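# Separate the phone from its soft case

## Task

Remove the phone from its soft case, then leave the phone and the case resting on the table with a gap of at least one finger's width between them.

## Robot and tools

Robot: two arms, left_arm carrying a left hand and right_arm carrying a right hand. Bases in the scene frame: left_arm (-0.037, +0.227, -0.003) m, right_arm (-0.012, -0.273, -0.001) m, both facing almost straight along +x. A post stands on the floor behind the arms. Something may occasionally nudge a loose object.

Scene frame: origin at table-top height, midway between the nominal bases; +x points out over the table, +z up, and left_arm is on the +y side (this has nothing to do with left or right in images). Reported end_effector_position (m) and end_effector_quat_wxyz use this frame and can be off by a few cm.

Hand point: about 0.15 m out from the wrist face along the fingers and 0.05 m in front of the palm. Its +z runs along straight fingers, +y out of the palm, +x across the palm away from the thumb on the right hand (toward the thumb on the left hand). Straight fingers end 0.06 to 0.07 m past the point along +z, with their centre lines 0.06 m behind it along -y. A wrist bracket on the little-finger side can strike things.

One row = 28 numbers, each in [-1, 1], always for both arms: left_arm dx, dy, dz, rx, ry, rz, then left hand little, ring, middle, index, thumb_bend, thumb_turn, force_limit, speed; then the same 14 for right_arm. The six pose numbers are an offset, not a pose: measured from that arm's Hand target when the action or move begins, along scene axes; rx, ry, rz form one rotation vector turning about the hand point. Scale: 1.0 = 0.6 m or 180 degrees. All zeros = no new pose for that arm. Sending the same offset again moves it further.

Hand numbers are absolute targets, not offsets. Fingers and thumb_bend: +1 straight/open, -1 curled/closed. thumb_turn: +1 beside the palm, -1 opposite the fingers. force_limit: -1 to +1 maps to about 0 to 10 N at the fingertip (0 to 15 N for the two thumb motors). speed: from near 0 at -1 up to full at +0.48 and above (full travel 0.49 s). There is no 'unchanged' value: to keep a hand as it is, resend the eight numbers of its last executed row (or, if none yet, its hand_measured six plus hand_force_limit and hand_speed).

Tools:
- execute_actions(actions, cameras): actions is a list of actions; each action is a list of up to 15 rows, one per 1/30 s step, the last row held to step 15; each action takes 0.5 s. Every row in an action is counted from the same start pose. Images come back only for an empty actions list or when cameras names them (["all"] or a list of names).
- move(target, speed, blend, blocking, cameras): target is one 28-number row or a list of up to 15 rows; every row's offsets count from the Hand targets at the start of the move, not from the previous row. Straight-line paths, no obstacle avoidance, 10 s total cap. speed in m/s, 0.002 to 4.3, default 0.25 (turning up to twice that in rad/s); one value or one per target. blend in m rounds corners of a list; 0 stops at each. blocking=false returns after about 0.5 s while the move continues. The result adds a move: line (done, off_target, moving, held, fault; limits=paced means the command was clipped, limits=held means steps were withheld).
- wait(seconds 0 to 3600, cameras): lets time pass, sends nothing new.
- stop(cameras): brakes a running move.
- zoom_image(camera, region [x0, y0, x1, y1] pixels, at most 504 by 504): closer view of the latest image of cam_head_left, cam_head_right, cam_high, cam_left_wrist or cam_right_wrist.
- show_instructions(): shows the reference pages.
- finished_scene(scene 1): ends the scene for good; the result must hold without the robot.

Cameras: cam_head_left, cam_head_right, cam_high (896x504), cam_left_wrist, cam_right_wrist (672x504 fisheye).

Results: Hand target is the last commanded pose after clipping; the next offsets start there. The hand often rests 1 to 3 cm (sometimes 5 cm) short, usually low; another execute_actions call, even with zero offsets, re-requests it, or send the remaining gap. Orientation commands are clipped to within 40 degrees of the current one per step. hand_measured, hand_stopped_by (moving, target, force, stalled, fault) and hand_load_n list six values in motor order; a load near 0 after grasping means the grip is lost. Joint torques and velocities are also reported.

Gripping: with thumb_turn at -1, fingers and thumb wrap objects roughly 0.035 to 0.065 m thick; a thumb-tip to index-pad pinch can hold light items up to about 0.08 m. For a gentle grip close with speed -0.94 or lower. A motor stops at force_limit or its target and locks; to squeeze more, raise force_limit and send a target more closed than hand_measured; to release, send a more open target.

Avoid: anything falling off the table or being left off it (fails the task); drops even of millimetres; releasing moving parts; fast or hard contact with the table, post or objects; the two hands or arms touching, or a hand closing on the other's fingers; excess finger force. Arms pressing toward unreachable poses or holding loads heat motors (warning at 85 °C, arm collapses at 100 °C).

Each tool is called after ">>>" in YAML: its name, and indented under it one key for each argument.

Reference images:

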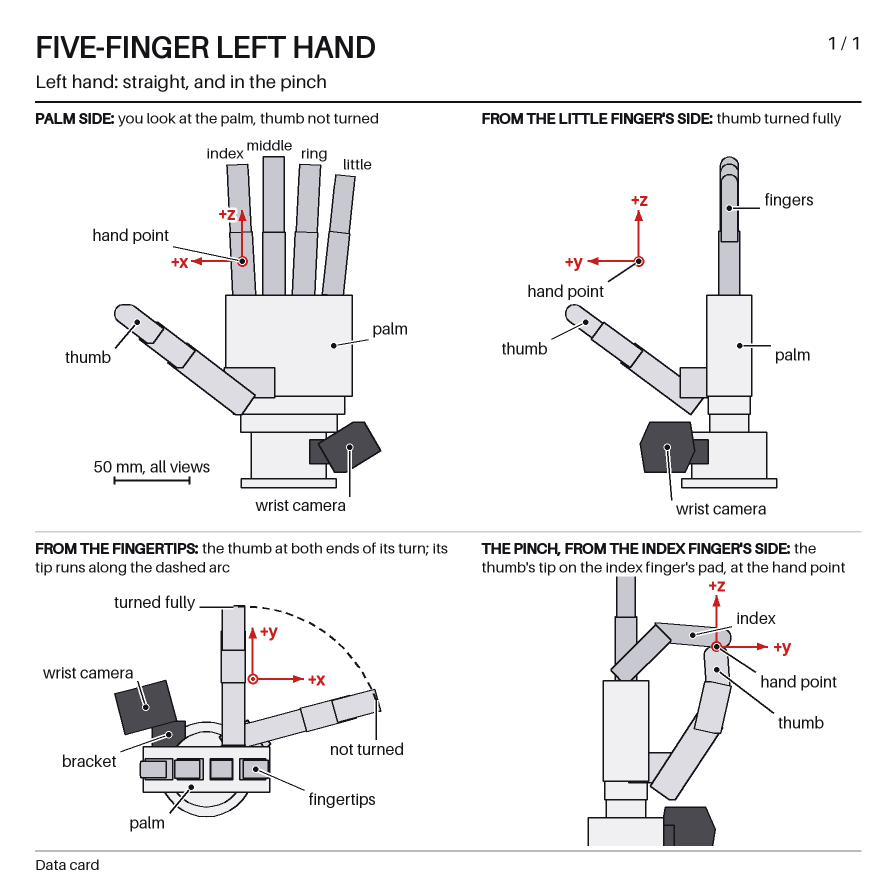

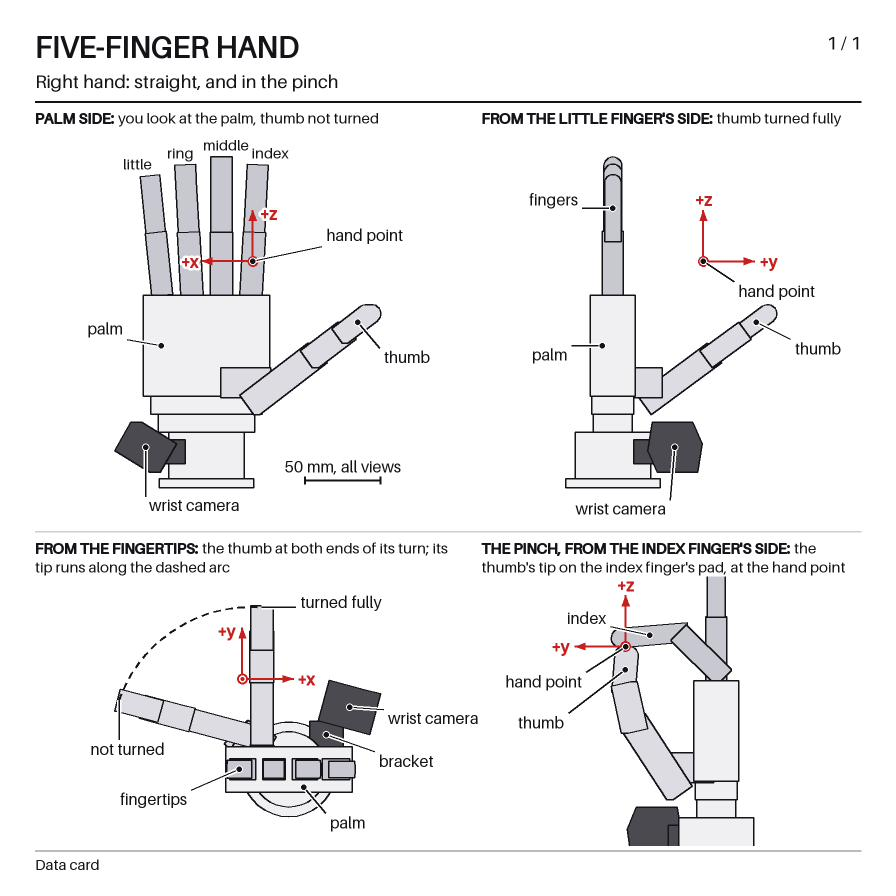

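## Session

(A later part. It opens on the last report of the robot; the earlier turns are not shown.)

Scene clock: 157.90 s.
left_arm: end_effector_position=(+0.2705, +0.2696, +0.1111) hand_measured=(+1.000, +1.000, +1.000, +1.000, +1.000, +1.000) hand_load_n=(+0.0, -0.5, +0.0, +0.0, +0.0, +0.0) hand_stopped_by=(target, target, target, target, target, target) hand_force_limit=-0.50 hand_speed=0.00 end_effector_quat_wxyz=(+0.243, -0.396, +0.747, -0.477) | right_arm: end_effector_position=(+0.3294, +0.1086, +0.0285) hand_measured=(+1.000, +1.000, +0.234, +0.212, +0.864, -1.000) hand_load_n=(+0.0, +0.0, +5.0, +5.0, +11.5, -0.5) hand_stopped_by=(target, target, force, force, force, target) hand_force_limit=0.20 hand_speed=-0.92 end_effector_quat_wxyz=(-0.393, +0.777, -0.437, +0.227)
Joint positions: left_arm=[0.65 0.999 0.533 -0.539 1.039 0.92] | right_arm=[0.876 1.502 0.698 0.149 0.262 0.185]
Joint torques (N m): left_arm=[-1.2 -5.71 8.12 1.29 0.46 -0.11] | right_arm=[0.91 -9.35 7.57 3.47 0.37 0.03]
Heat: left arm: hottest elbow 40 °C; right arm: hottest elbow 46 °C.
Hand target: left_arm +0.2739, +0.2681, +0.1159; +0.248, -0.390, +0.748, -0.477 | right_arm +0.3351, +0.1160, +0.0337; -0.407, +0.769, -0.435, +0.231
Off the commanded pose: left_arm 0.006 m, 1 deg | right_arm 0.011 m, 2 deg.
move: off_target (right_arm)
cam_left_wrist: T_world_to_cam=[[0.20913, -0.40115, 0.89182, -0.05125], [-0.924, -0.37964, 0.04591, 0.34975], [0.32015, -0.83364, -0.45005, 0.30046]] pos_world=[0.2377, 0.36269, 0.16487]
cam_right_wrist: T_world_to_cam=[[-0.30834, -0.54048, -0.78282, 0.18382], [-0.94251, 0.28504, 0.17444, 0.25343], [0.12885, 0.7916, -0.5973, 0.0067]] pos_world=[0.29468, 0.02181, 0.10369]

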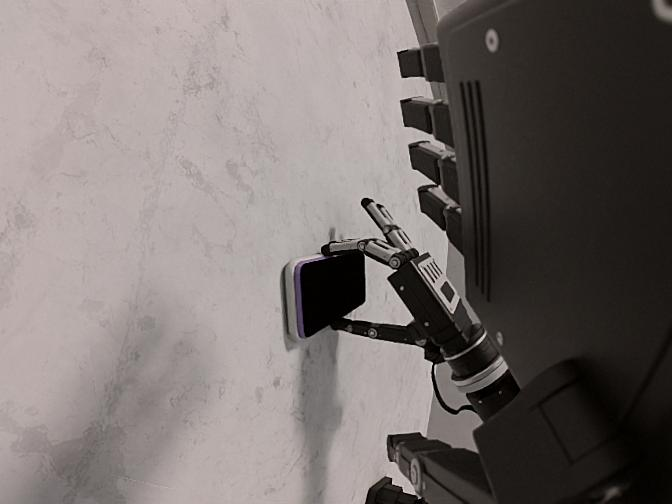

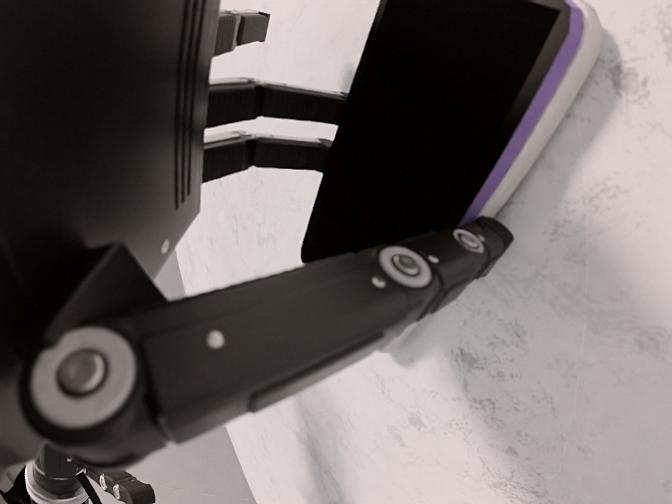

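>>> move:
  target: [0,0,0,0,0,0,1,1,1,1,1,1,-0.5,0,0,0,0,0,0,0,1,1,0.5,0.5,1,-1,-0.75,-0.6]
  speed: 0.04
  cameras: ["cam_left_wrist","cam_right_wrist"]

>>> zoom_image:
  camera: "cam_right_wrist"
  region: [270, 0, 670, 400]

>>> zoom_image:
  camera: "cam_left_wrist"
  region: [260, 200, 420, 380]

Scene clock: 159.27 s.
left_arm: end_effector_position=(+0.2705, +0.2696, +0.1111) hand_measured=(+1.000, +1.000, +1.000, +1.000, +1.000, +1.000) hand_load_n=(+0.0, +0.0, -0.5, +0.0, +0.0, +0.0) hand_stopped_by=(target, target, target, target, target, target) hand_force_limit=-0.50 hand_speed=0.00 end_effector_quat_wxyz=(+0.243, -0.396, +0.747, -0.477) | right_arm: end_effector_position=(+0.3304, +0.1095, +0.0292) hand_measured=(+1.000, +1.000, +0.500, +0.500, +1.000, -1.000) hand_load_n=(+0.0, +0.0, +0.0, +0.0, +0.0, +0.0) hand_stopped_by=(target, target, target, target, target, target) hand_force_limit=-0.75 hand_speed=-0.60 end_effector_quat_wxyz=(-0.396, +0.775, -0.437, +0.228)
Joint positions: left_arm=[0.65 0.999 0.533 -0.539 1.039 0.92] | right_arm=[0.876 1.503 0.697 0.157 0.263 0.185]
Joint torques (N m): left_arm=[-1.44 -5.71 8.1 1.33 0.46 -0.13] | right_arm=[0.85 -9.41 7.61 3.22 0.34 0.03]
Heat: left arm: hottest elbow 40 °C; right arm: hottest elbow 46 °C.
Hand target: left_arm +0.2739, +0.2681, +0.1159; +0.248, -0.390, +0.748, -0.477 | right_arm +0.3351, +0.1160, +0.0335; -0.407, +0.769, -0.435, +0.231
Off the commanded pose: left_arm 0.006 m, 1 deg | right_arm 0.009 m, 2 deg.
move: done
cam_left_wrist: T_world_to_cam=[[0.20913, -0.40115, 0.89182, -0.05125], [-0.924, -0.37964, 0.04591, 0.34975], [0.32015, -0.83364, -0.45005, 0.30046]] pos_world=[0.2377, 0.36269, 0.16487]
cam_right_wrist: T_world_to_cam=[[-0.30508, -0.53669, -0.7867, 0.18382], [-0.94312, 0.28486, 0.17141, 0.25428], [0.1321, 0.79424, -0.59306, 0.00481]] pos_world=[0.29526, 0.0224, 0.10388]

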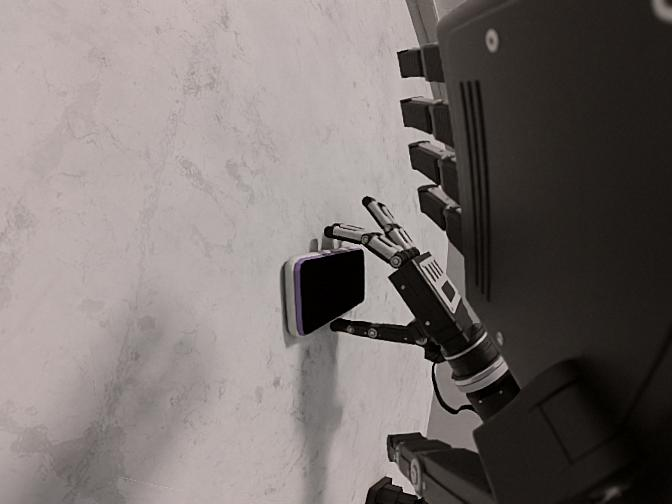

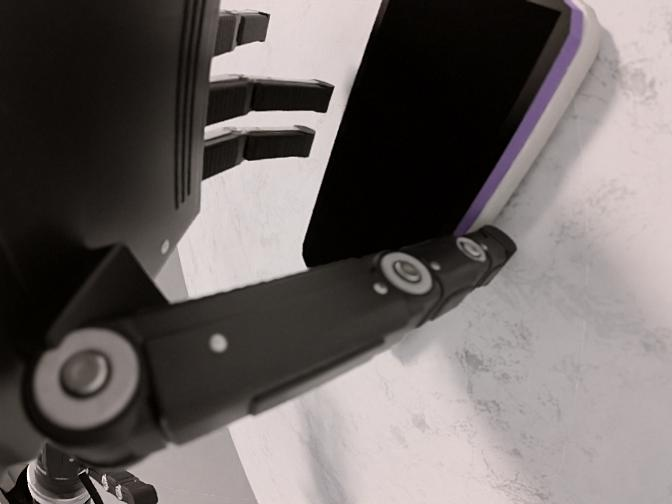

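Scaled by 1.260 from the camera's image (finer frame: 960x720).

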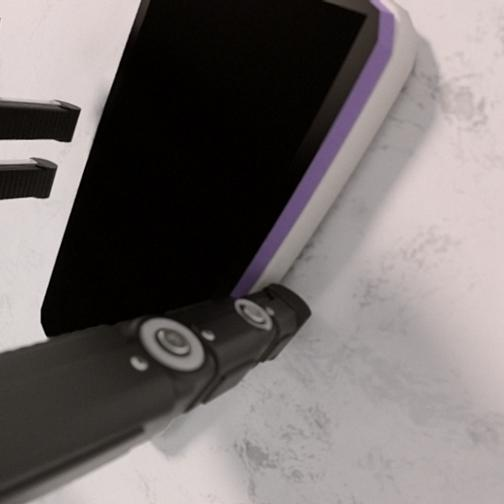

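Scaled by 2.800 from the camera's image (finer frame: 960x720).

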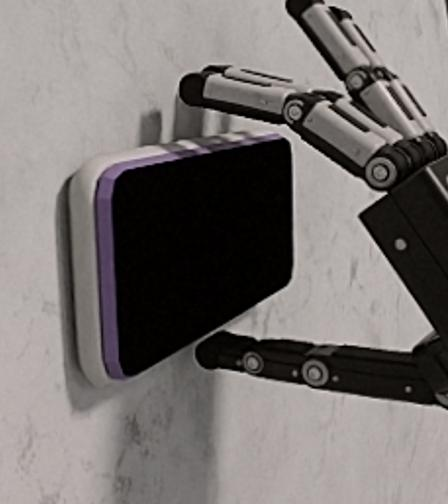

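>>> move:
  target:
    - [0,0,0,0,0,0,1,1,1,1,1,1,-0.5,0,0,0,0.05,0,0,0,1,1,0.5,0.5,1,-1,-0.75,-0.6]
    - [0,0,0,0,0,0,1,1,1,1,1,1,-0.5,0,0.002,0,0.0018,0,0,0,1,1,0.5,0.5,1,-1,-0.75,-0.6]
  speed: 0.05

Scene clock: 162.43 s.
left_arm: end_effector_position=(+0.2705, +0.2696, +0.1111) hand_measured=(+1.000, +1.000, +1.000, +1.000, +1.000, +1.000) hand_load_n=(+0.0, +0.0, +0.0, +0.0, +0.0, +0.0) hand_stopped_by=(target, target, target, target, target, target) hand_force_limit=-0.50 hand_speed=0.00 end_effector_quat_wxyz=(+0.243, -0.396, +0.747, -0.477) | right_arm: end_effector_position=(+0.3298, +0.1088, +0.0276) hand_measured=(+1.000, +1.000, +0.500, +0.500, +1.000, -1.000) hand_load_n=(+0.0, +0.0, +0.0, +0.0, +0.0, +0.0) hand_stopped_by=(target, target, target, target, target, target) hand_force_limit=-0.75 hand_speed=-0.60 end_effector_quat_wxyz=(-0.393, +0.776, -0.437, +0.227)
Joint positions: left_arm=[0.65 0.999 0.533 -0.539 1.039 0.92] | right_arm=[0.876 1.505 0.697 0.154 0.263 0.185]
Joint torques (N m): left_arm=[-1.49 -5.42 8.08 1.26 0.44 -0.12] | right_arm=[0.73 -9.7 7.84 3.23 0.27 0.02]
Heat: left arm: hottest elbow 40 °C; right arm: hottest elbow 45 °C.
Hand target: left_arm +0.2739, +0.2681, +0.1159; +0.248, -0.390, +0.748, -0.477 | right_arm +0.3363, +0.1160, +0.0346; -0.407, +0.769, -0.435, +0.231
Off the commanded pose: left_arm 0.006 m, 1 deg | right_arm 0.012 m, 2 deg.
move: off_target (right_arm)

>>> move:
  target:
    - [0,0,0,0,0,0,1,1,1,1,1,1,-0.5,0,0.005,0.003,0.07,0,0,0,1,1,0.5,0.5,1,-1,-0.75,-0.6]
    - [0,0,0,0,0,0,1,1,1,1,1,1,-0.5,0,0.0,0,0.0035,0,0,0,1,1,0.5,0.5,1,-1,-0.75,-0.6]
  speed: 0.05

Scene clock: 166.03 s.
left_arm: end_effector_position=(+0.2705, +0.2696, +0.1111) hand_measured=(+1.000, +1.000, +1.000, +1.000, +1.000, +1.000) hand_load_n=(+0.0, +0.0, +0.0, +0.0, +0.0, -0.5) hand_stopped_by=(target, target, target, target, target, target) hand_force_limit=-0.50 hand_speed=0.00 end_effector_quat_wxyz=(+0.243, -0.396, +0.747, -0.477) | right_arm: end_effector_position=(+0.3326, +0.1121, +0.0341) hand_measured=(+1.000, +1.000, +0.500, +0.500, +1.000, -1.000) hand_load_n=(+0.0, +0.0, +0.0, +0.0, +0.0, +0.0) hand_stopped_by=(target, target, target, target, target, target) hand_force_limit=-0.75 hand_speed=-0.60 end_effector_quat_wxyz=(-0.397, +0.774, -0.436, +0.228)
Joint positions: left_arm=[0.65 0.999 0.533 -0.539 1.039 0.92] | right_arm=[0.876 1.499 0.708 0.147 0.263 0.185]
Joint torques (N m): left_arm=[-1.61 -5.83 8.12 1.31 0.47 -0.15] | right_arm=[0.73 -9.58 7.24 3.04 0.27 0.01]
Heat: left arm: hottest elbow 40 °C; right arm: hottest elbow 45 °C.
Hand target: left_arm +0.2739, +0.2681, +0.1159; +0.248, -0.390, +0.748, -0.477 | right_arm +0.3363, +0.1160, +0.0367; -0.407, +0.769, -0.435, +0.231
Off the commanded pose: left_arm 0.006 m, 1 deg | right_arm 0.006 m, 1 deg.
move: done

>>> move:
  target: [0,0,0,0,0,0,1,1,1,1,1,1,-0.5,0,-0.002,-0.002,-0.0065,0,0,0,1,1,0.5,0.5,1,-1,-0.75,-0.6]
  speed: 0.05

Scene clock: 167.10 s.
left_arm: end_effector_position=(+0.2705, +0.2696, +0.1111) hand_measured=(+1.000, +1.000, +1.000, +1.000, +1.000, +1.000) hand_load_n=(+0.0, +0.0, +0.0, +0.0, +0.0, +0.0) hand_stopped_by=(target, target, target, target, target, target) hand_force_limit=-0.50 hand_speed=0.00 end_effector_quat_wxyz=(+0.243, -0.396, +0.747, -0.477) | right_arm: end_effector_position=(+0.3316, +0.1109, +0.0307) hand_measured=(+1.000, +1.000, +0.500, +0.500, +1.000, -1.000) hand_load_n=(+0.0, +0.0, +0.0, +0.0, +0.0, +0.0) hand_stopped_by=(target, target, target, target, target, target) hand_force_limit=-0.75 hand_speed=-0.60 end_effector_quat_wxyz=(-0.398, +0.774, -0.436, +0.228)
Joint positions: left_arm=[0.65 0.999 0.533 -0.539 1.039 0.92] | right_arm=[0.876 1.504 0.7 0.16 0.263 0.185]
Joint torques (N m): left_arm=[-1.49 -5.71 8.1 1.35 0.47 -0.13] | right_arm=[0.73 -9.47 7.15 3.19 0.28 0.02]
Heat: left arm: hottest elbow 40 °C; right arm: hottest elbow 45 °C.
Hand target: left_arm +0.2739, +0.2681, +0.1159; +0.248, -0.390, +0.748, -0.477 | right_arm +0.3351, +0.1148, +0.0328; -0.407, +0.769, -0.435, +0.231
Off the commanded pose: left_arm 0.006 m, 1 deg | right_arm 0.006 m, 1 deg.
move: done

>>> move:
  target: [0,0,0,0,0,0,1,1,1,1,1,1,-0.5,0,0,0,0,0,0,0,1,1,0.0,0.0,0.55,-1,-0.75,-0.92]

>>> move:
  target: [0,0,0,0,0,0,1,1,1,1,1,1,-0.5,0,0,0,0,0,0,0,1,1,-0.1,-0.1,0.45,-1,0.5,-0.92]
  cameras: ["cam_left_wrist","cam_right_wrist"]

>>> zoom_image:
  camera: "cam_left_wrist"
  region: [260, 200, 420, 380]

Scene clock: 170.53 s.
left_arm: end_effector_position=(+0.2705, +0.2696, +0.1111) hand_measured=(+1.000, +1.000, +1.000, +1.000, +1.000, +1.000) hand_load_n=(+0.0, +0.0, +0.0, +0.0, +0.0, -0.5) hand_stopped_by=(target, target, target, target, target, target) hand_force_limit=-0.50 hand_speed=0.00 end_effector_quat_wxyz=(+0.243, -0.396, +0.747, -0.477) | right_arm: end_effector_position=(+0.3311, +0.1104, +0.0301) hand_measured=(+1.000, +1.000, +0.246, +0.224, +0.910, -1.000) hand_load_n=(+0.0, +0.0, +1.0, +1.5, +3.0, +0.0) hand_stopped_by=(target, target, force, force, force, target) hand_force_limit=-0.75 hand_speed=-0.92 end_effector_quat_wxyz=(-0.397, +0.774, -0.436, +0.228)
Joint positions: left_arm=[0.65 0.999 0.533 -0.539 1.039 0.92] | right_arm=[0.876 1.504 0.698 0.161 0.263 0.185]
Joint torques (N m): left_arm=[-1.38 -5.6 8.1 1.31 0.45 -0.13] | right_arm=[0.73 -9.52 7.31 3.19 0.28 0.01]
Heat: left arm: hottest elbow 40 °C; right arm: hottest elbow 45 °C.
Hand target: left_arm +0.2739, +0.2681, +0.1159; +0.248, -0.390, +0.748, -0.477 | right_arm +0.3351, +0.1148, +0.0328; -0.407, +0.769, -0.435, +0.231
Off the commanded pose: left_arm 0.006 m, 1 deg | right_arm 0.007 m, 1 deg.
move: done

Scene clock: 171.13 s.
left_arm: end_effector_position=(+0.2705, +0.2696, +0.1111) hand_measured=(+1.000, +1.000, +1.000, +1.000, +1.000, +1.000) hand_load_n=(+0.0, +0.0, +0.0, +0.0, +0.0, -0.5) hand_stopped_by=(target, target, target, target, target, target) hand_force_limit=-0.50 hand_speed=0.00 end_effector_quat_wxyz=(+0.243, -0.396, +0.747, -0.477) | right_arm: end_effector_position=(+0.3317, +0.1110, +0.0307) hand_measured=(+1.000, +1.000, +0.176, +0.152, +0.890, -1.000) hand_load_n=(+0.0, +0.0, +8.0, +7.5, +13.5, +0.0) hand_stopped_by=(target, target, force, force, force, target) hand_force_limit=0.50 hand_speed=-0.92 end_effector_quat_wxyz=(-0.399, +0.773, -0.436, +0.228)
Joint positions: left_arm=[0.65 0.999 0.533 -0.539 1.039 0.92] | right_arm=[0.876 1.504 0.698 0.165 0.263 0.185]
Joint torques (N m): left_arm=[-1.38 -5.77 8.05 1.31 0.47 -0.15] | right_arm=[0.67 -9.47 7.31 3 0.27 0.02]
Heat: left arm: hottest elbow 40 °C; right arm: hottest elbow 45 °C.
Hand target: left_arm +0.2739, +0.2681, +0.1159; +0.248, -0.390, +0.748, -0.477 | right_arm +0.3351, +0.1148, +0.0327; -0.407, +0.769, -0.435, +0.231
Off the commanded pose: left_arm 0.006 m, 1 deg | right_arm 0.006 m, 1 deg.
move: done
cam_left_wrist: T_world_to_cam=[[0.20913, -0.40115, 0.89182, -0.05125], [-0.924, -0.37964, 0.04591, 0.34975], [0.32015, -0.83364, -0.45005, 0.30046]] pos_world=[0.2377, 0.36269, 0.16487]
cam_right_wrist: T_world_to_cam=[[-0.30094, -0.53186, -0.79156, 0.18444], [-0.94401, 0.2838, 0.16821, 0.25529], [0.13518, 0.79786, -0.58749, 0.00272]] pos_world=[0.29614, 0.02347, 0.10465]

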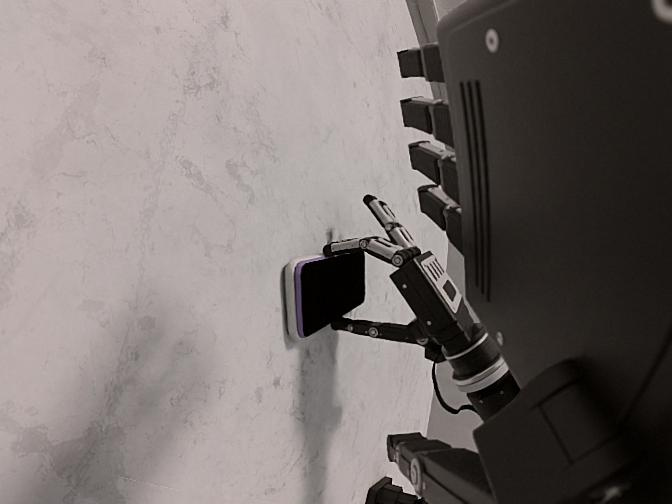

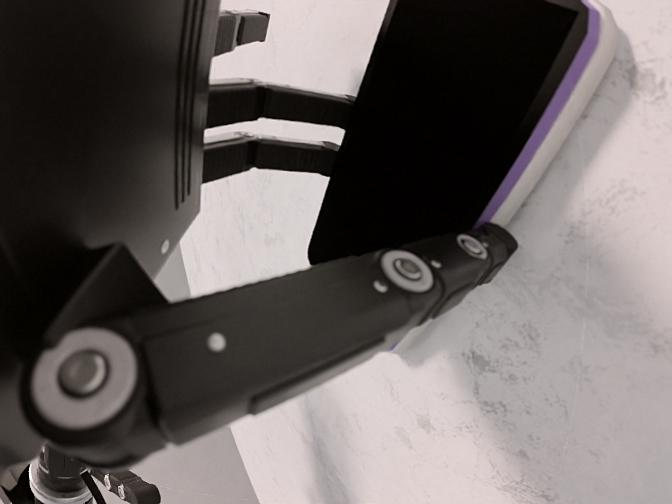

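Scaled by 2.800 from the camera's image (finer frame: 960x720).

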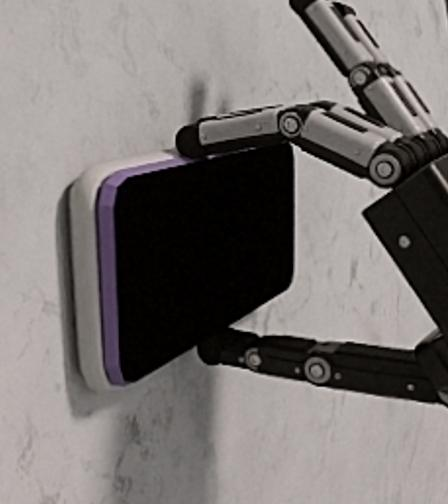

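>>> move:
  target: [0,0,0,0,0,0,1,1,1,1,1,1,-0.5,0,0.014,0.014,0.06,0.005,-0.008,0,1,1,-0.1,-0.1,0.45,-1,0.5,-0.92]
  speed: 0.05
  cameras: ["cam_left_wrist","cam_right_wrist"]

>>> zoom_image:
  camera: "cam_left_wrist"
  region: [260, 200, 420, 380]

Scene clock: 172.97 s.
left_arm: end_effector_position=(+0.2705, +0.2696, +0.1111) hand_measured=(+1.000, +1.000, +1.000, +1.000, +1.000, +1.000) hand_load_n=(+0.0, +0.0, +0.0, +0.0, +0.0, -0.5) hand_stopped_by=(target, target, target, target, target, target) hand_force_limit=-0.50 hand_speed=0.00 end_effector_quat_wxyz=(+0.243, -0.396, +0.747, -0.477) | right_arm: end_effector_position=(+0.3274, +0.1049, +0.0334) hand_measured=(+1.000, +1.000, +0.176, +0.152, +0.890, -1.000) hand_load_n=(+0.0, +0.0, +7.5, +7.0, +13.5, +0.0) hand_stopped_by=(target, target, force, force, force, target) hand_force_limit=0.50 hand_speed=-0.92 end_effector_quat_wxyz=(-0.388, +0.778, -0.438, +0.228)
Joint positions: left_arm=[0.65 0.999 0.533 -0.539 1.039 0.92] | right_arm=[0.876 1.481 0.698 0.119 0.267 0.185]
Joint torques (N m): left_arm=[-1.32 -5.66 8.06 1.29 0.47 -0.14] | right_arm=[0.85 -12.45 11.11 1.77 0.37 -0.06]
Heat: left arm: hottest elbow 40 °C; right arm: hottest elbow 45 °C.
Hand target: left_arm +0.2739, +0.2681, +0.1159; +0.248, -0.390, +0.748, -0.477 | right_arm +0.3435, +0.1233, +0.0688; -0.418, +0.763, -0.432, +0.237
Off the commanded pose: left_arm 0.006 m, 1 deg | right_arm 0.043 m, 4 deg.
move: off_target (right_arm)
cam_left_wrist: T_world_to_cam=[[0.20913, -0.40115, 0.89182, -0.05125], [-0.924, -0.37964, 0.04591, 0.34975], [0.32015, -0.83364, -0.45005, 0.30046]] pos_world=[0.2377, 0.36269, 0.16487]
cam_right_wrist: T_world_to_cam=[[-0.3131, -0.546, -0.77708, 0.18709], [-0.94084, 0.28995, 0.17536, 0.25066], [0.12957, 0.78601, -0.60449, 0.0134]] pos_world=[0.29267, 0.01894, 0.10953]

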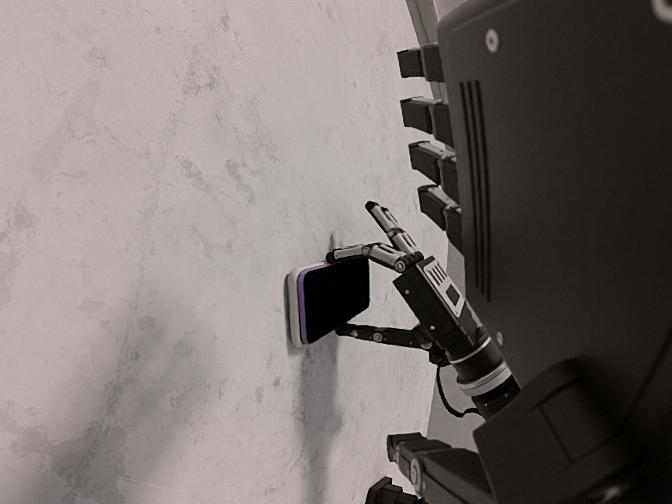

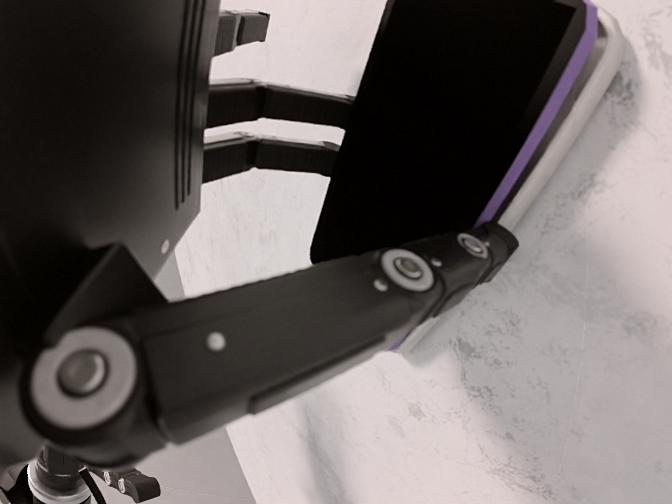

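Scaled by 2.800 from the camera's image (finer frame: 960x720).

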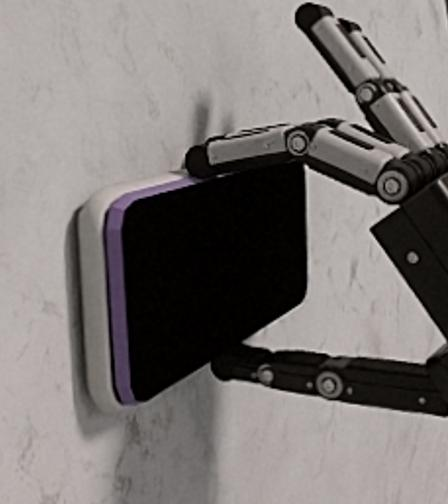

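>>> move:
  target: [0,0,0,0,0,0,1,1,1,1,1,1,-0.5,0,0.006,0.006,0.035,0.0,0.0,0,1,1,-0.1,-0.1,0.45,-1,0.5,-0.92]
  speed: 0.05
  cameras: ["cam_left_wrist","cam_right_wrist"]

>>> zoom_image:
  camera: "cam_left_wrist"
  region: [260, 200, 420, 380]

Scene clock: 174.63 s.
left_arm: end_effector_position=(+0.2705, +0.2696, +0.1111) hand_measured=(+1.000, +1.000, +1.000, +1.000, +1.000, +1.000) hand_load_n=(+0.0, +0.0, +0.0, +0.0, +0.0, +0.0) hand_stopped_by=(target, target, target, target, target, target) hand_force_limit=-0.50 hand_speed=0.00 end_effector_quat_wxyz=(+0.243, -0.396, +0.747, -0.477) | right_arm: end_effector_position=(+0.3353, +0.1138, +0.0667) hand_measured=(+1.000, +1.000, +0.174, +0.152, +0.886, -1.000) hand_load_n=(+0.0, +0.0, +0.0, +0.0, +0.0, +0.0) hand_stopped_by=(target, target, force, force, force, target) hand_force_limit=0.50 hand_speed=-0.92 end_effector_quat_wxyz=(-0.402, +0.771, -0.437, +0.231)
Joint positions: left_arm=[0.65 0.999 0.533 -0.539 1.039 0.92] | right_arm=[0.876 1.433 0.743 0.058 0.268 0.185]
Joint torques (N m): left_arm=[-1.38 -5.6 8.14 1.22 0.47 -0.13] | right_arm=[0.91 -10.58 11.29 1.5 0.31 -0.06]
Heat: left arm: hottest elbow 40 °C; right arm: hottest elbow 45 °C.
Hand target: left_arm +0.2739, +0.2681, +0.1159; +0.248, -0.390, +0.748, -0.477 | right_arm +0.3470, +0.1267, +0.0897; -0.418, +0.763, -0.432, +0.237
Off the commanded pose: left_arm 0.006 m, 1 deg | right_arm 0.029 m, 2 deg.
move: off_target (right_arm)
cam_left_wrist: T_world_to_cam=[[0.20913, -0.40115, 0.89182, -0.05125], [-0.924, -0.37964, 0.04591, 0.34975], [0.32015, -0.83364, -0.45005, 0.30046]] pos_world=[0.2377, 0.36269, 0.16487]
cam_right_wrist: T_world_to_cam=[[-0.29696, -0.52714, -0.7962, 0.21391], [-0.94419, 0.28658, 0.16242, 0.25202], [0.14256, 0.8, -0.58282, 0.0181]] pos_world=[0.29889, 0.02606, 0.13994]

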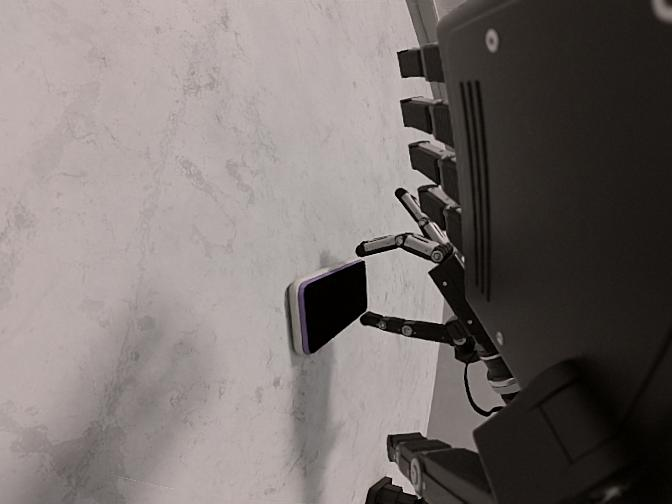

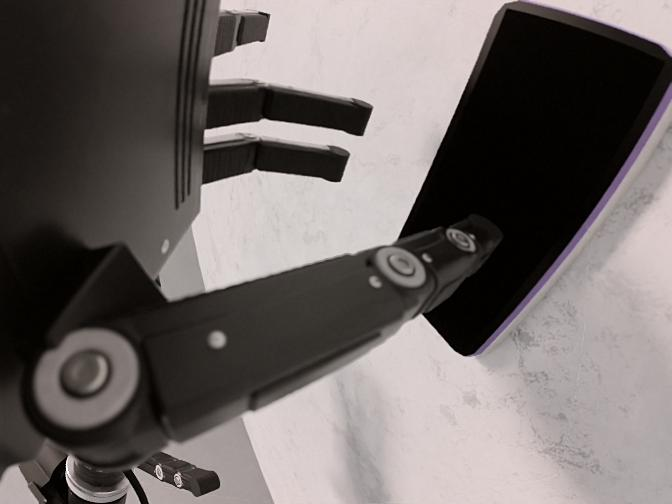

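Scaled by 2.800 from the camera's image (finer frame: 960x720).

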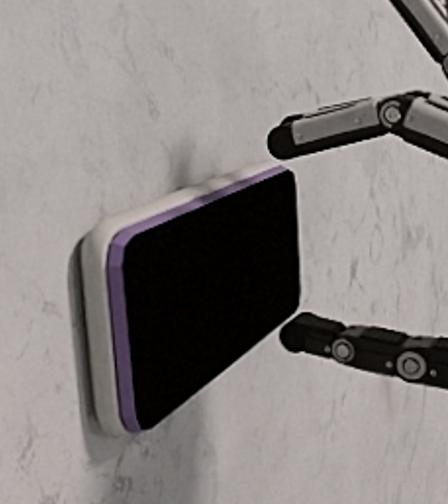

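>>> zoom_image:
  camera: "cam_right_wrist"
  region: [390, 0, 672, 380]

>>> zoom_image:
  camera: "cam_left_wrist"
  region: [280, 250, 380, 360]

Scaled by 1.326 from the camera's image (finer frame: 960x720).

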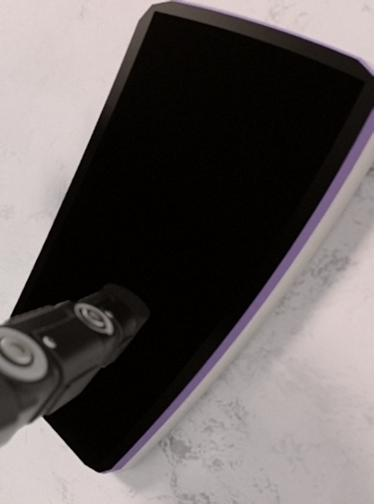

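Scaled by 4.582 from the camera's image (finer frame: 960x720).

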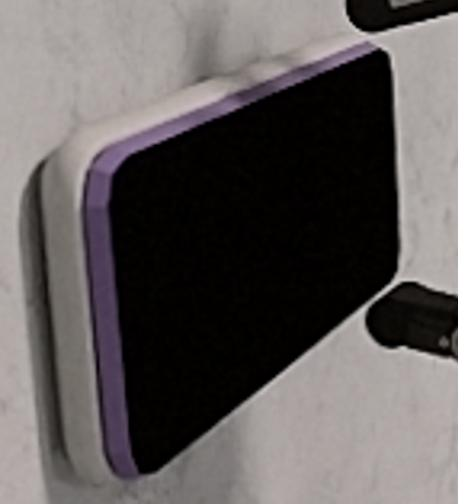

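>>> move:
  target: [0,0,0,0,0,0,1,1,1,1,1,1,-0.5,0,-0.04,-0.06,0.06,0.0,0.0,0,1,1,0.5,0.5,1,-1,-0.75,-0.5]
  speed: 0.1
  cameras: ["cam_left_wrist","cam_right_wrist","cam_head_left","cam_high"]

>>> zoom_image:
  camera: "cam_right_wrist"
  region: [300, 0, 672, 372]

Scene clock: 181.17 s.
left_arm: end_effector_position=(+0.2705, +0.2696, +0.1111) hand_measured=(+1.000, +1.000, +1.000, +1.000, +1.000, +1.000) hand_load_n=(+0.0, +0.0, +0.0, +0.0, +0.0, +0.0) hand_stopped_by=(target, target, target, target, target, target) hand_force_limit=-0.50 hand_speed=0.00 end_effector_quat_wxyz=(+0.243, -0.396, +0.747, -0.477) | right_arm: end_effector_position=(+0.3196, +0.0963, +0.1224) hand_measured=(+1.000, +1.000, +0.500, +0.500, +1.000, -1.000) hand_load_n=(+0.0, +0.0, +0.0, +0.0, +0.0, +0.0) hand_stopped_by=(target, target, target, target, target, target) hand_force_limit=-0.75 hand_speed=-0.50 end_effector_quat_wxyz=(-0.420, +0.763, -0.432, +0.233)
Joint positions: left_arm=[0.65 0.999 0.533 -0.539 1.039 0.92] | right_arm=[0.875 1.258 0.731 -0.064 0.261 0.18]
Joint torques (N m): left_arm=[-1.44 -5.77 8.1 1.29 0.47 -0.15] | right_arm=[-0.21 -8.88 8.75 1.58 0.08 -0.09]
Heat: left arm: hottest elbow 40 °C; right arm: hottest elbow 45 °C.
Hand target: left_arm +0.2739, +0.2681, +0.1159; +0.248, -0.390, +0.748, -0.477 | right_arm +0.3230, +0.0907, +0.1256; -0.418, +0.763, -0.432, +0.237
Off the commanded pose: left_arm 0.006 m, 1 deg | right_arm 0.007 m, 0 deg.
move: done
cam_left_wrist: T_world_to_cam=[[0.20913, -0.40115, 0.89182, -0.05125], [-0.924, -0.37964, 0.04591, 0.34975], [0.32015, -0.83364, -0.45005, 0.30046]] pos_world=[0.2377, 0.36269, 0.16487]
cam_right_wrist: T_world_to_cam=[[-0.27196, -0.50499, -0.81916, 0.23708], [-0.95033, 0.27485, 0.14608, 0.23819], [0.15138, 0.8182, -0.55466, 0.05879]] pos_world=[0.28194, 0.00616, 0.19202]
Images, in order (width x height): cam_head_left 896x504, cam_high 896x504, cam_left_wrist 672x504, cam_right_wrist 672x504.

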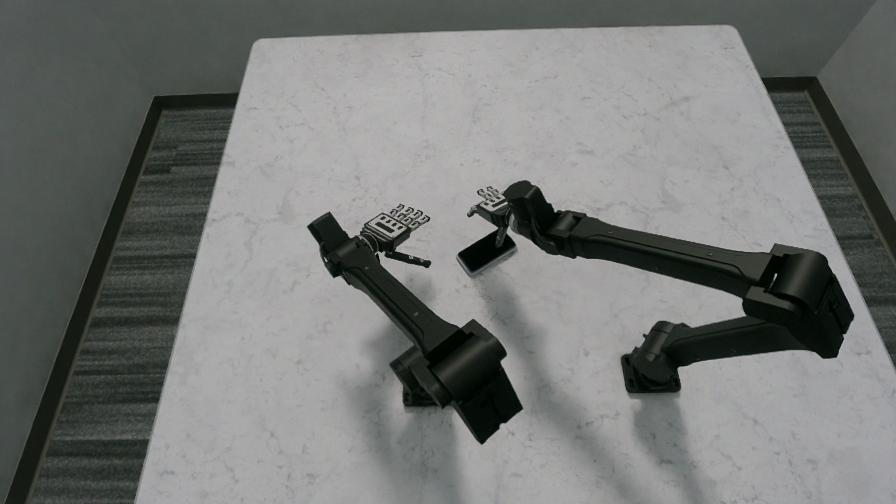

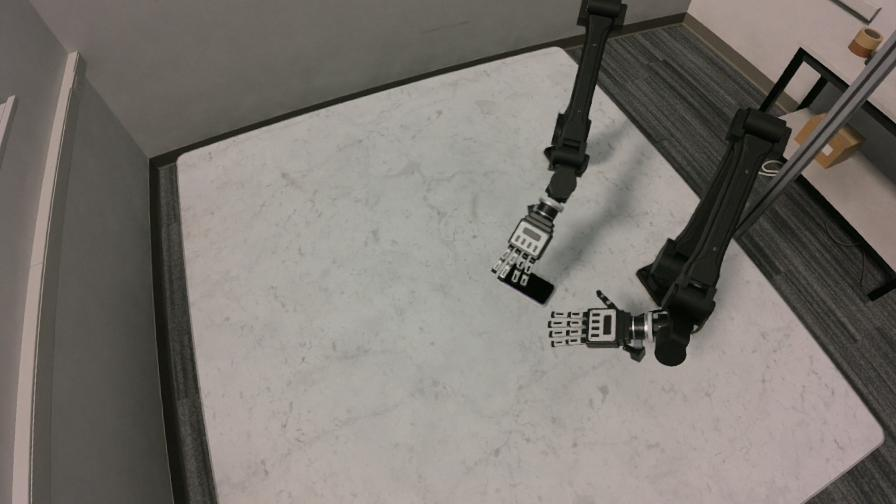

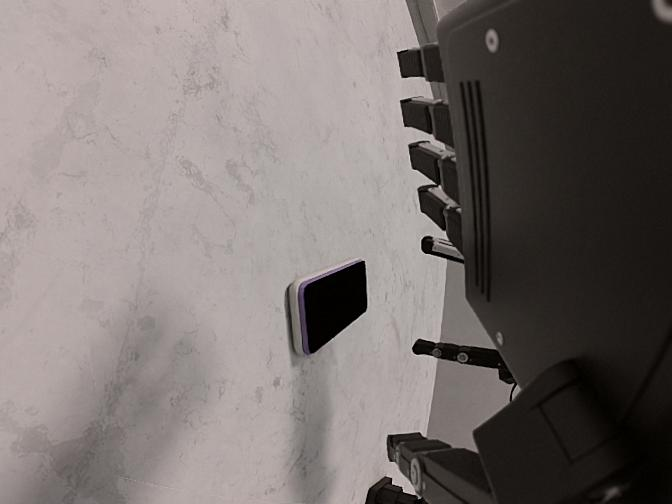

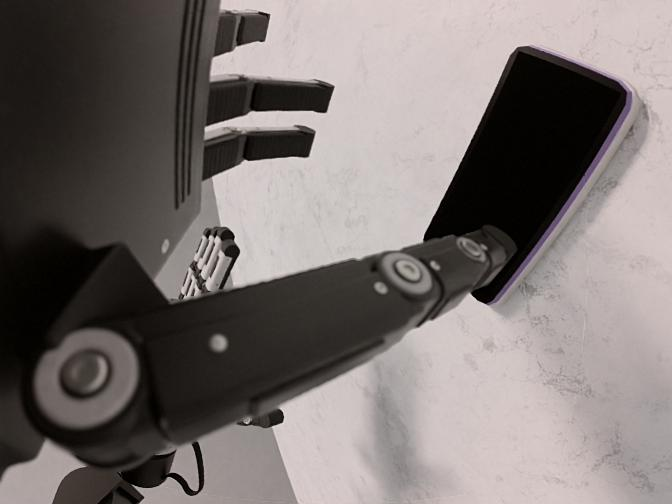

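Scaled by 1.355 from the camera's image (finer frame: 960x720).

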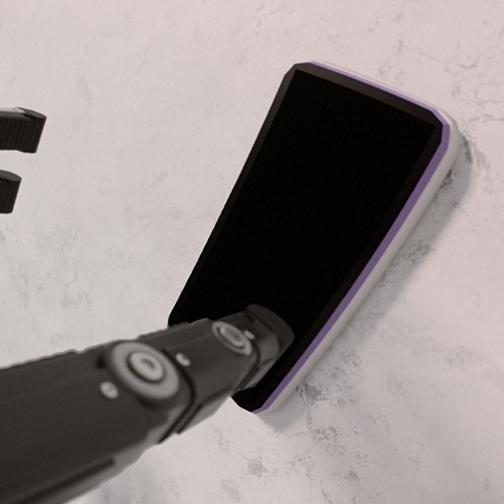

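>>> move:
  target: [0,0,0,0,0,0,1,1,1,1,1,1,-0.5,0,-0.0033,-0.0028,-0.1443,-0.003,0.0047,0.0139,1,1,0.5,0.5,1,-1,-0.75,-0.5]
  speed: 0.08

Scene clock: 185.10 s.
left_arm: end_effector_position=(+0.2705, +0.2696, +0.1111) hand_measured=(+1.000, +1.000, +1.000, +1.000, +1.000, +1.000) hand_load_n=(+0.0, +0.0, +0.0, +0.0, +0.0, +0.0) hand_stopped_by=(target, target, target, target, target, target) hand_force_limit=-0.50 hand_speed=0.00 end_effector_quat_wxyz=(+0.243, -0.396, +0.747, -0.477) | right_arm: end_effector_position=(+0.3126, +0.0886, +0.0346) hand_measured=(+1.000, +1.000, +0.500, +0.500, +1.000, -1.000) hand_load_n=(+0.0, +0.0, -0.5, +0.0, +0.0, +0.0) hand_stopped_by=(target, target, target, target, target, target) hand_force_limit=-0.75 hand_speed=-0.50 end_effector_quat_wxyz=(-0.407, +0.782, -0.419, +0.218)
Joint positions: left_arm=[0.65 0.999 0.533 -0.539 1.039 0.92] | right_arm=[0.857 1.422 0.617 0.179 0.208 0.149]
Joint torques (N m): left_arm=[-1.44 -5.77 8.12 1.25 0.44 -0.17] | right_arm=[-0.21 -8.64 7.34 3.22 0.06 -0.07]
Heat: left arm: hottest elbow 40 °C; right arm: hottest elbow 45 °C.
Hand target: left_arm +0.2739, +0.2681, +0.1159; +0.248, -0.390, +0.748, -0.477 | right_arm +0.3212, +0.0891, +0.0392; -0.416, +0.776, -0.417, +0.224
Off the commanded pose: left_arm 0.006 m, 1 deg | right_arm 0.010 m, 1 deg.
move: done

>>> move:
  target: [0,0,0,0,0,0,1,1,1,1,1,1,-0.5,0,0.0067,-0.012,-0.004,0.0015,-0.0023,0,1,1,0.5,0.5,1,-1,-0.75,-0.5]
  speed: 0.05
  cameras: ["cam_left_wrist","cam_right_wrist"]

>>> zoom_image:
  camera: "cam_left_wrist"
  region: [260, 220, 420, 400]

Scene clock: 186.40 s.
left_arm: end_effector_position=(+0.2705, +0.2696, +0.1111) hand_measured=(+1.000, +1.000, +1.000, +1.000, +1.000, +1.000) hand_load_n=(+0.0, +0.0, +0.0, +0.0, +0.0, -0.5) hand_stopped_by=(target, target, target, target, target, target) hand_force_limit=-0.50 hand_speed=0.00 end_effector_quat_wxyz=(+0.243, -0.396, +0.747, -0.477) | right_arm: end_effector_position=(+0.3177, +0.0815, +0.0330) hand_measured=(+1.000, +1.000, +0.500, +0.500, +1.000, -1.000) hand_load_n=(-0.5, +0.0, +0.0, +0.0, +0.0, +0.0) hand_stopped_by=(target, target, target, target, target, target) hand_force_limit=-0.75 hand_speed=-0.50 end_effector_quat_wxyz=(-0.411, +0.779, -0.419, +0.220)
Joint positions: left_arm=[0.65 0.999 0.533 -0.539 1.039 0.92] | right_arm=[0.834 1.422 0.603 0.206 0.192 0.135]
Joint torques (N m): left_arm=[-1.14 -5.95 8.12 1.25 0.45 -0.12] | right_arm=[-0.09 -8.41 7.13 3.3 0.05 -0.06]
Heat: left arm: hottest elbow 39 °C; right arm: hottest elbow 45 °C.
Hand target: left_arm +0.2739, +0.2681, +0.1159; +0.248, -0.390, +0.748, -0.477 | right_arm +0.3252, +0.0818, +0.0368; -0.420, +0.774, -0.416, +0.226
Off the commanded pose: left_arm 0.006 m, 1 deg | right_arm 0.008 m, 1 deg.
move: done
cam_left_wrist: T_world_to_cam=[[0.20913, -0.40115, 0.89182, -0.05125], [-0.924, -0.37964, 0.04591, 0.34975], [0.32015, -0.83364, -0.45005, 0.30046]] pos_world=[0.2377, 0.36269, 0.16487]
cam_right_wrist: T_world_to_cam=[[-0.2701, -0.53401, -0.80117, 0.15709], [-0.95717, 0.23905, 0.16336, 0.25809], [0.10428, 0.81098, -0.5757, 0.03788]] pos_world=[0.28551, -0.00853, 0.1055]

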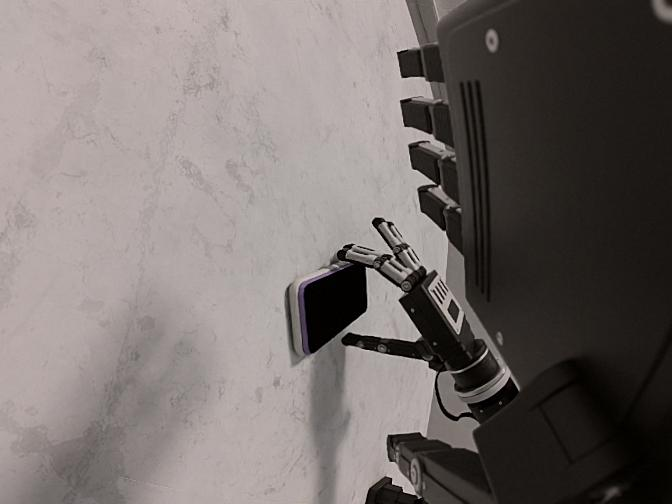

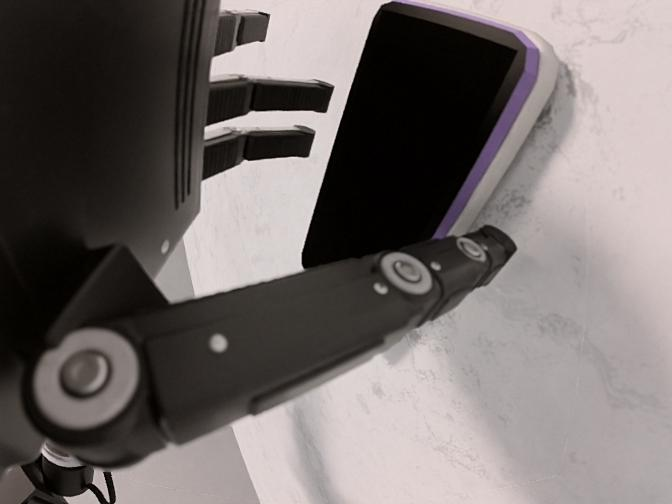

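Scaled by 2.800 from the camera's image (finer frame: 960x720).

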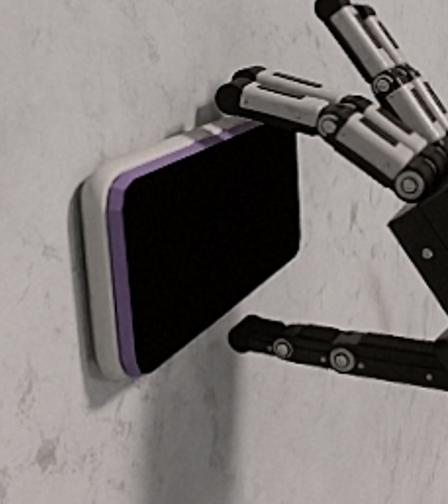

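>>> move:
  target: [0,0,0,0,0,0,1,1,1,1,1,1,-0.5,0,0,0,0,0,0,0,1,1,0.0,0.0,0.55,-1,-0.75,-0.92]
  cameras: ["cam_left_wrist","cam_right_wrist"]

>>> zoom_image:
  camera: "cam_left_wrist"
  region: [260, 220, 420, 400]

Scene clock: 188.93 s.
left_arm: end_effector_position=(+0.2705, +0.2696, +0.1111) hand_measured=(+1.000, +1.000, +1.000, +1.000, +1.000, +1.000) hand_load_n=(+0.0, +0.0, +0.0, +0.0, +0.0, -0.5) hand_stopped_by=(target, target, target, target, target, target) hand_force_limit=-0.50 hand_speed=0.00 end_effector_quat_wxyz=(+0.243, -0.396, +0.747, -0.477) | right_arm: end_effector_position=(+0.3194, +0.0833, +0.0353) hand_measured=(+1.000, +1.000, +0.284, +0.134, +0.810, -1.000) hand_load_n=(+0.0, +0.0, +0.0, +1.5, +2.0, +0.0) hand_stopped_by=(target, target, force, force, force, target) hand_force_limit=-0.75 hand_speed=-0.92 end_effector_quat_wxyz=(-0.416, +0.777, -0.418, +0.221)
Joint positions: left_arm=[0.65 0.999 0.533 -0.539 1.039 0.92] | right_arm=[0.834 1.422 0.603 0.218 0.192 0.134]
Joint torques (N m): left_arm=[-1.55 -5.77 8.03 1.31 0.45 -0.13] | right_arm=[-0.09 -8.41 7.15 2.77 0.04 -0.09]
Heat: left arm: hottest elbow 39 °C; right arm: hottest elbow 45 °C.
Hand target: left_arm +0.2739, +0.2681, +0.1159; +0.248, -0.390, +0.748, -0.477 | right_arm +0.3251, +0.0818, +0.0367; -0.420, +0.774, -0.416, +0.226
Off the commanded pose: left_arm 0.006 m, 1 deg | right_arm 0.006 m, 1 deg.
move: done
cam_left_wrist: T_world_to_cam=[[0.20913, -0.40115, 0.89182, -0.05125], [-0.924, -0.37964, 0.04591, 0.34975], [0.32015, -0.83364, -0.45005, 0.30046]] pos_world=[0.2377, 0.36269, 0.16487]
cam_right_wrist: T_world_to_cam=[[-0.26289, -0.52734, -0.80797, 0.15775], [-0.95866, 0.23729, 0.15705, 0.25981], [0.1089, 0.81585, -0.56792, 0.03542]] pos_world=[0.28668, -0.00736, 0.10677]

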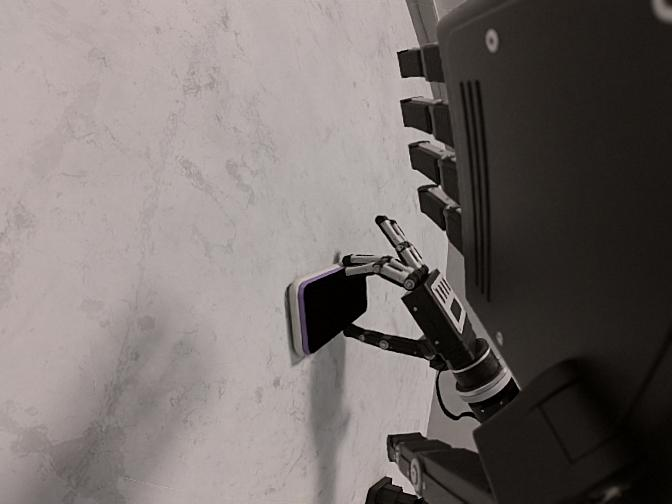

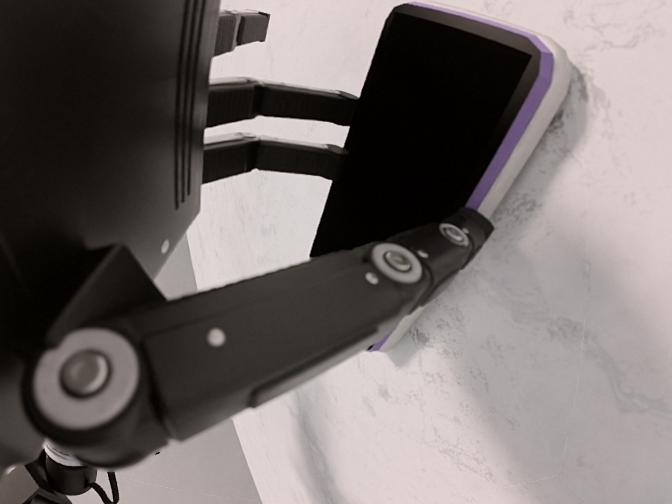

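Scaled by 2.800 from the camera's image (finer frame: 960x720).

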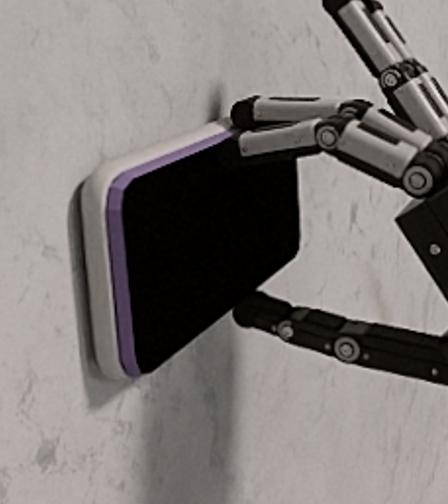

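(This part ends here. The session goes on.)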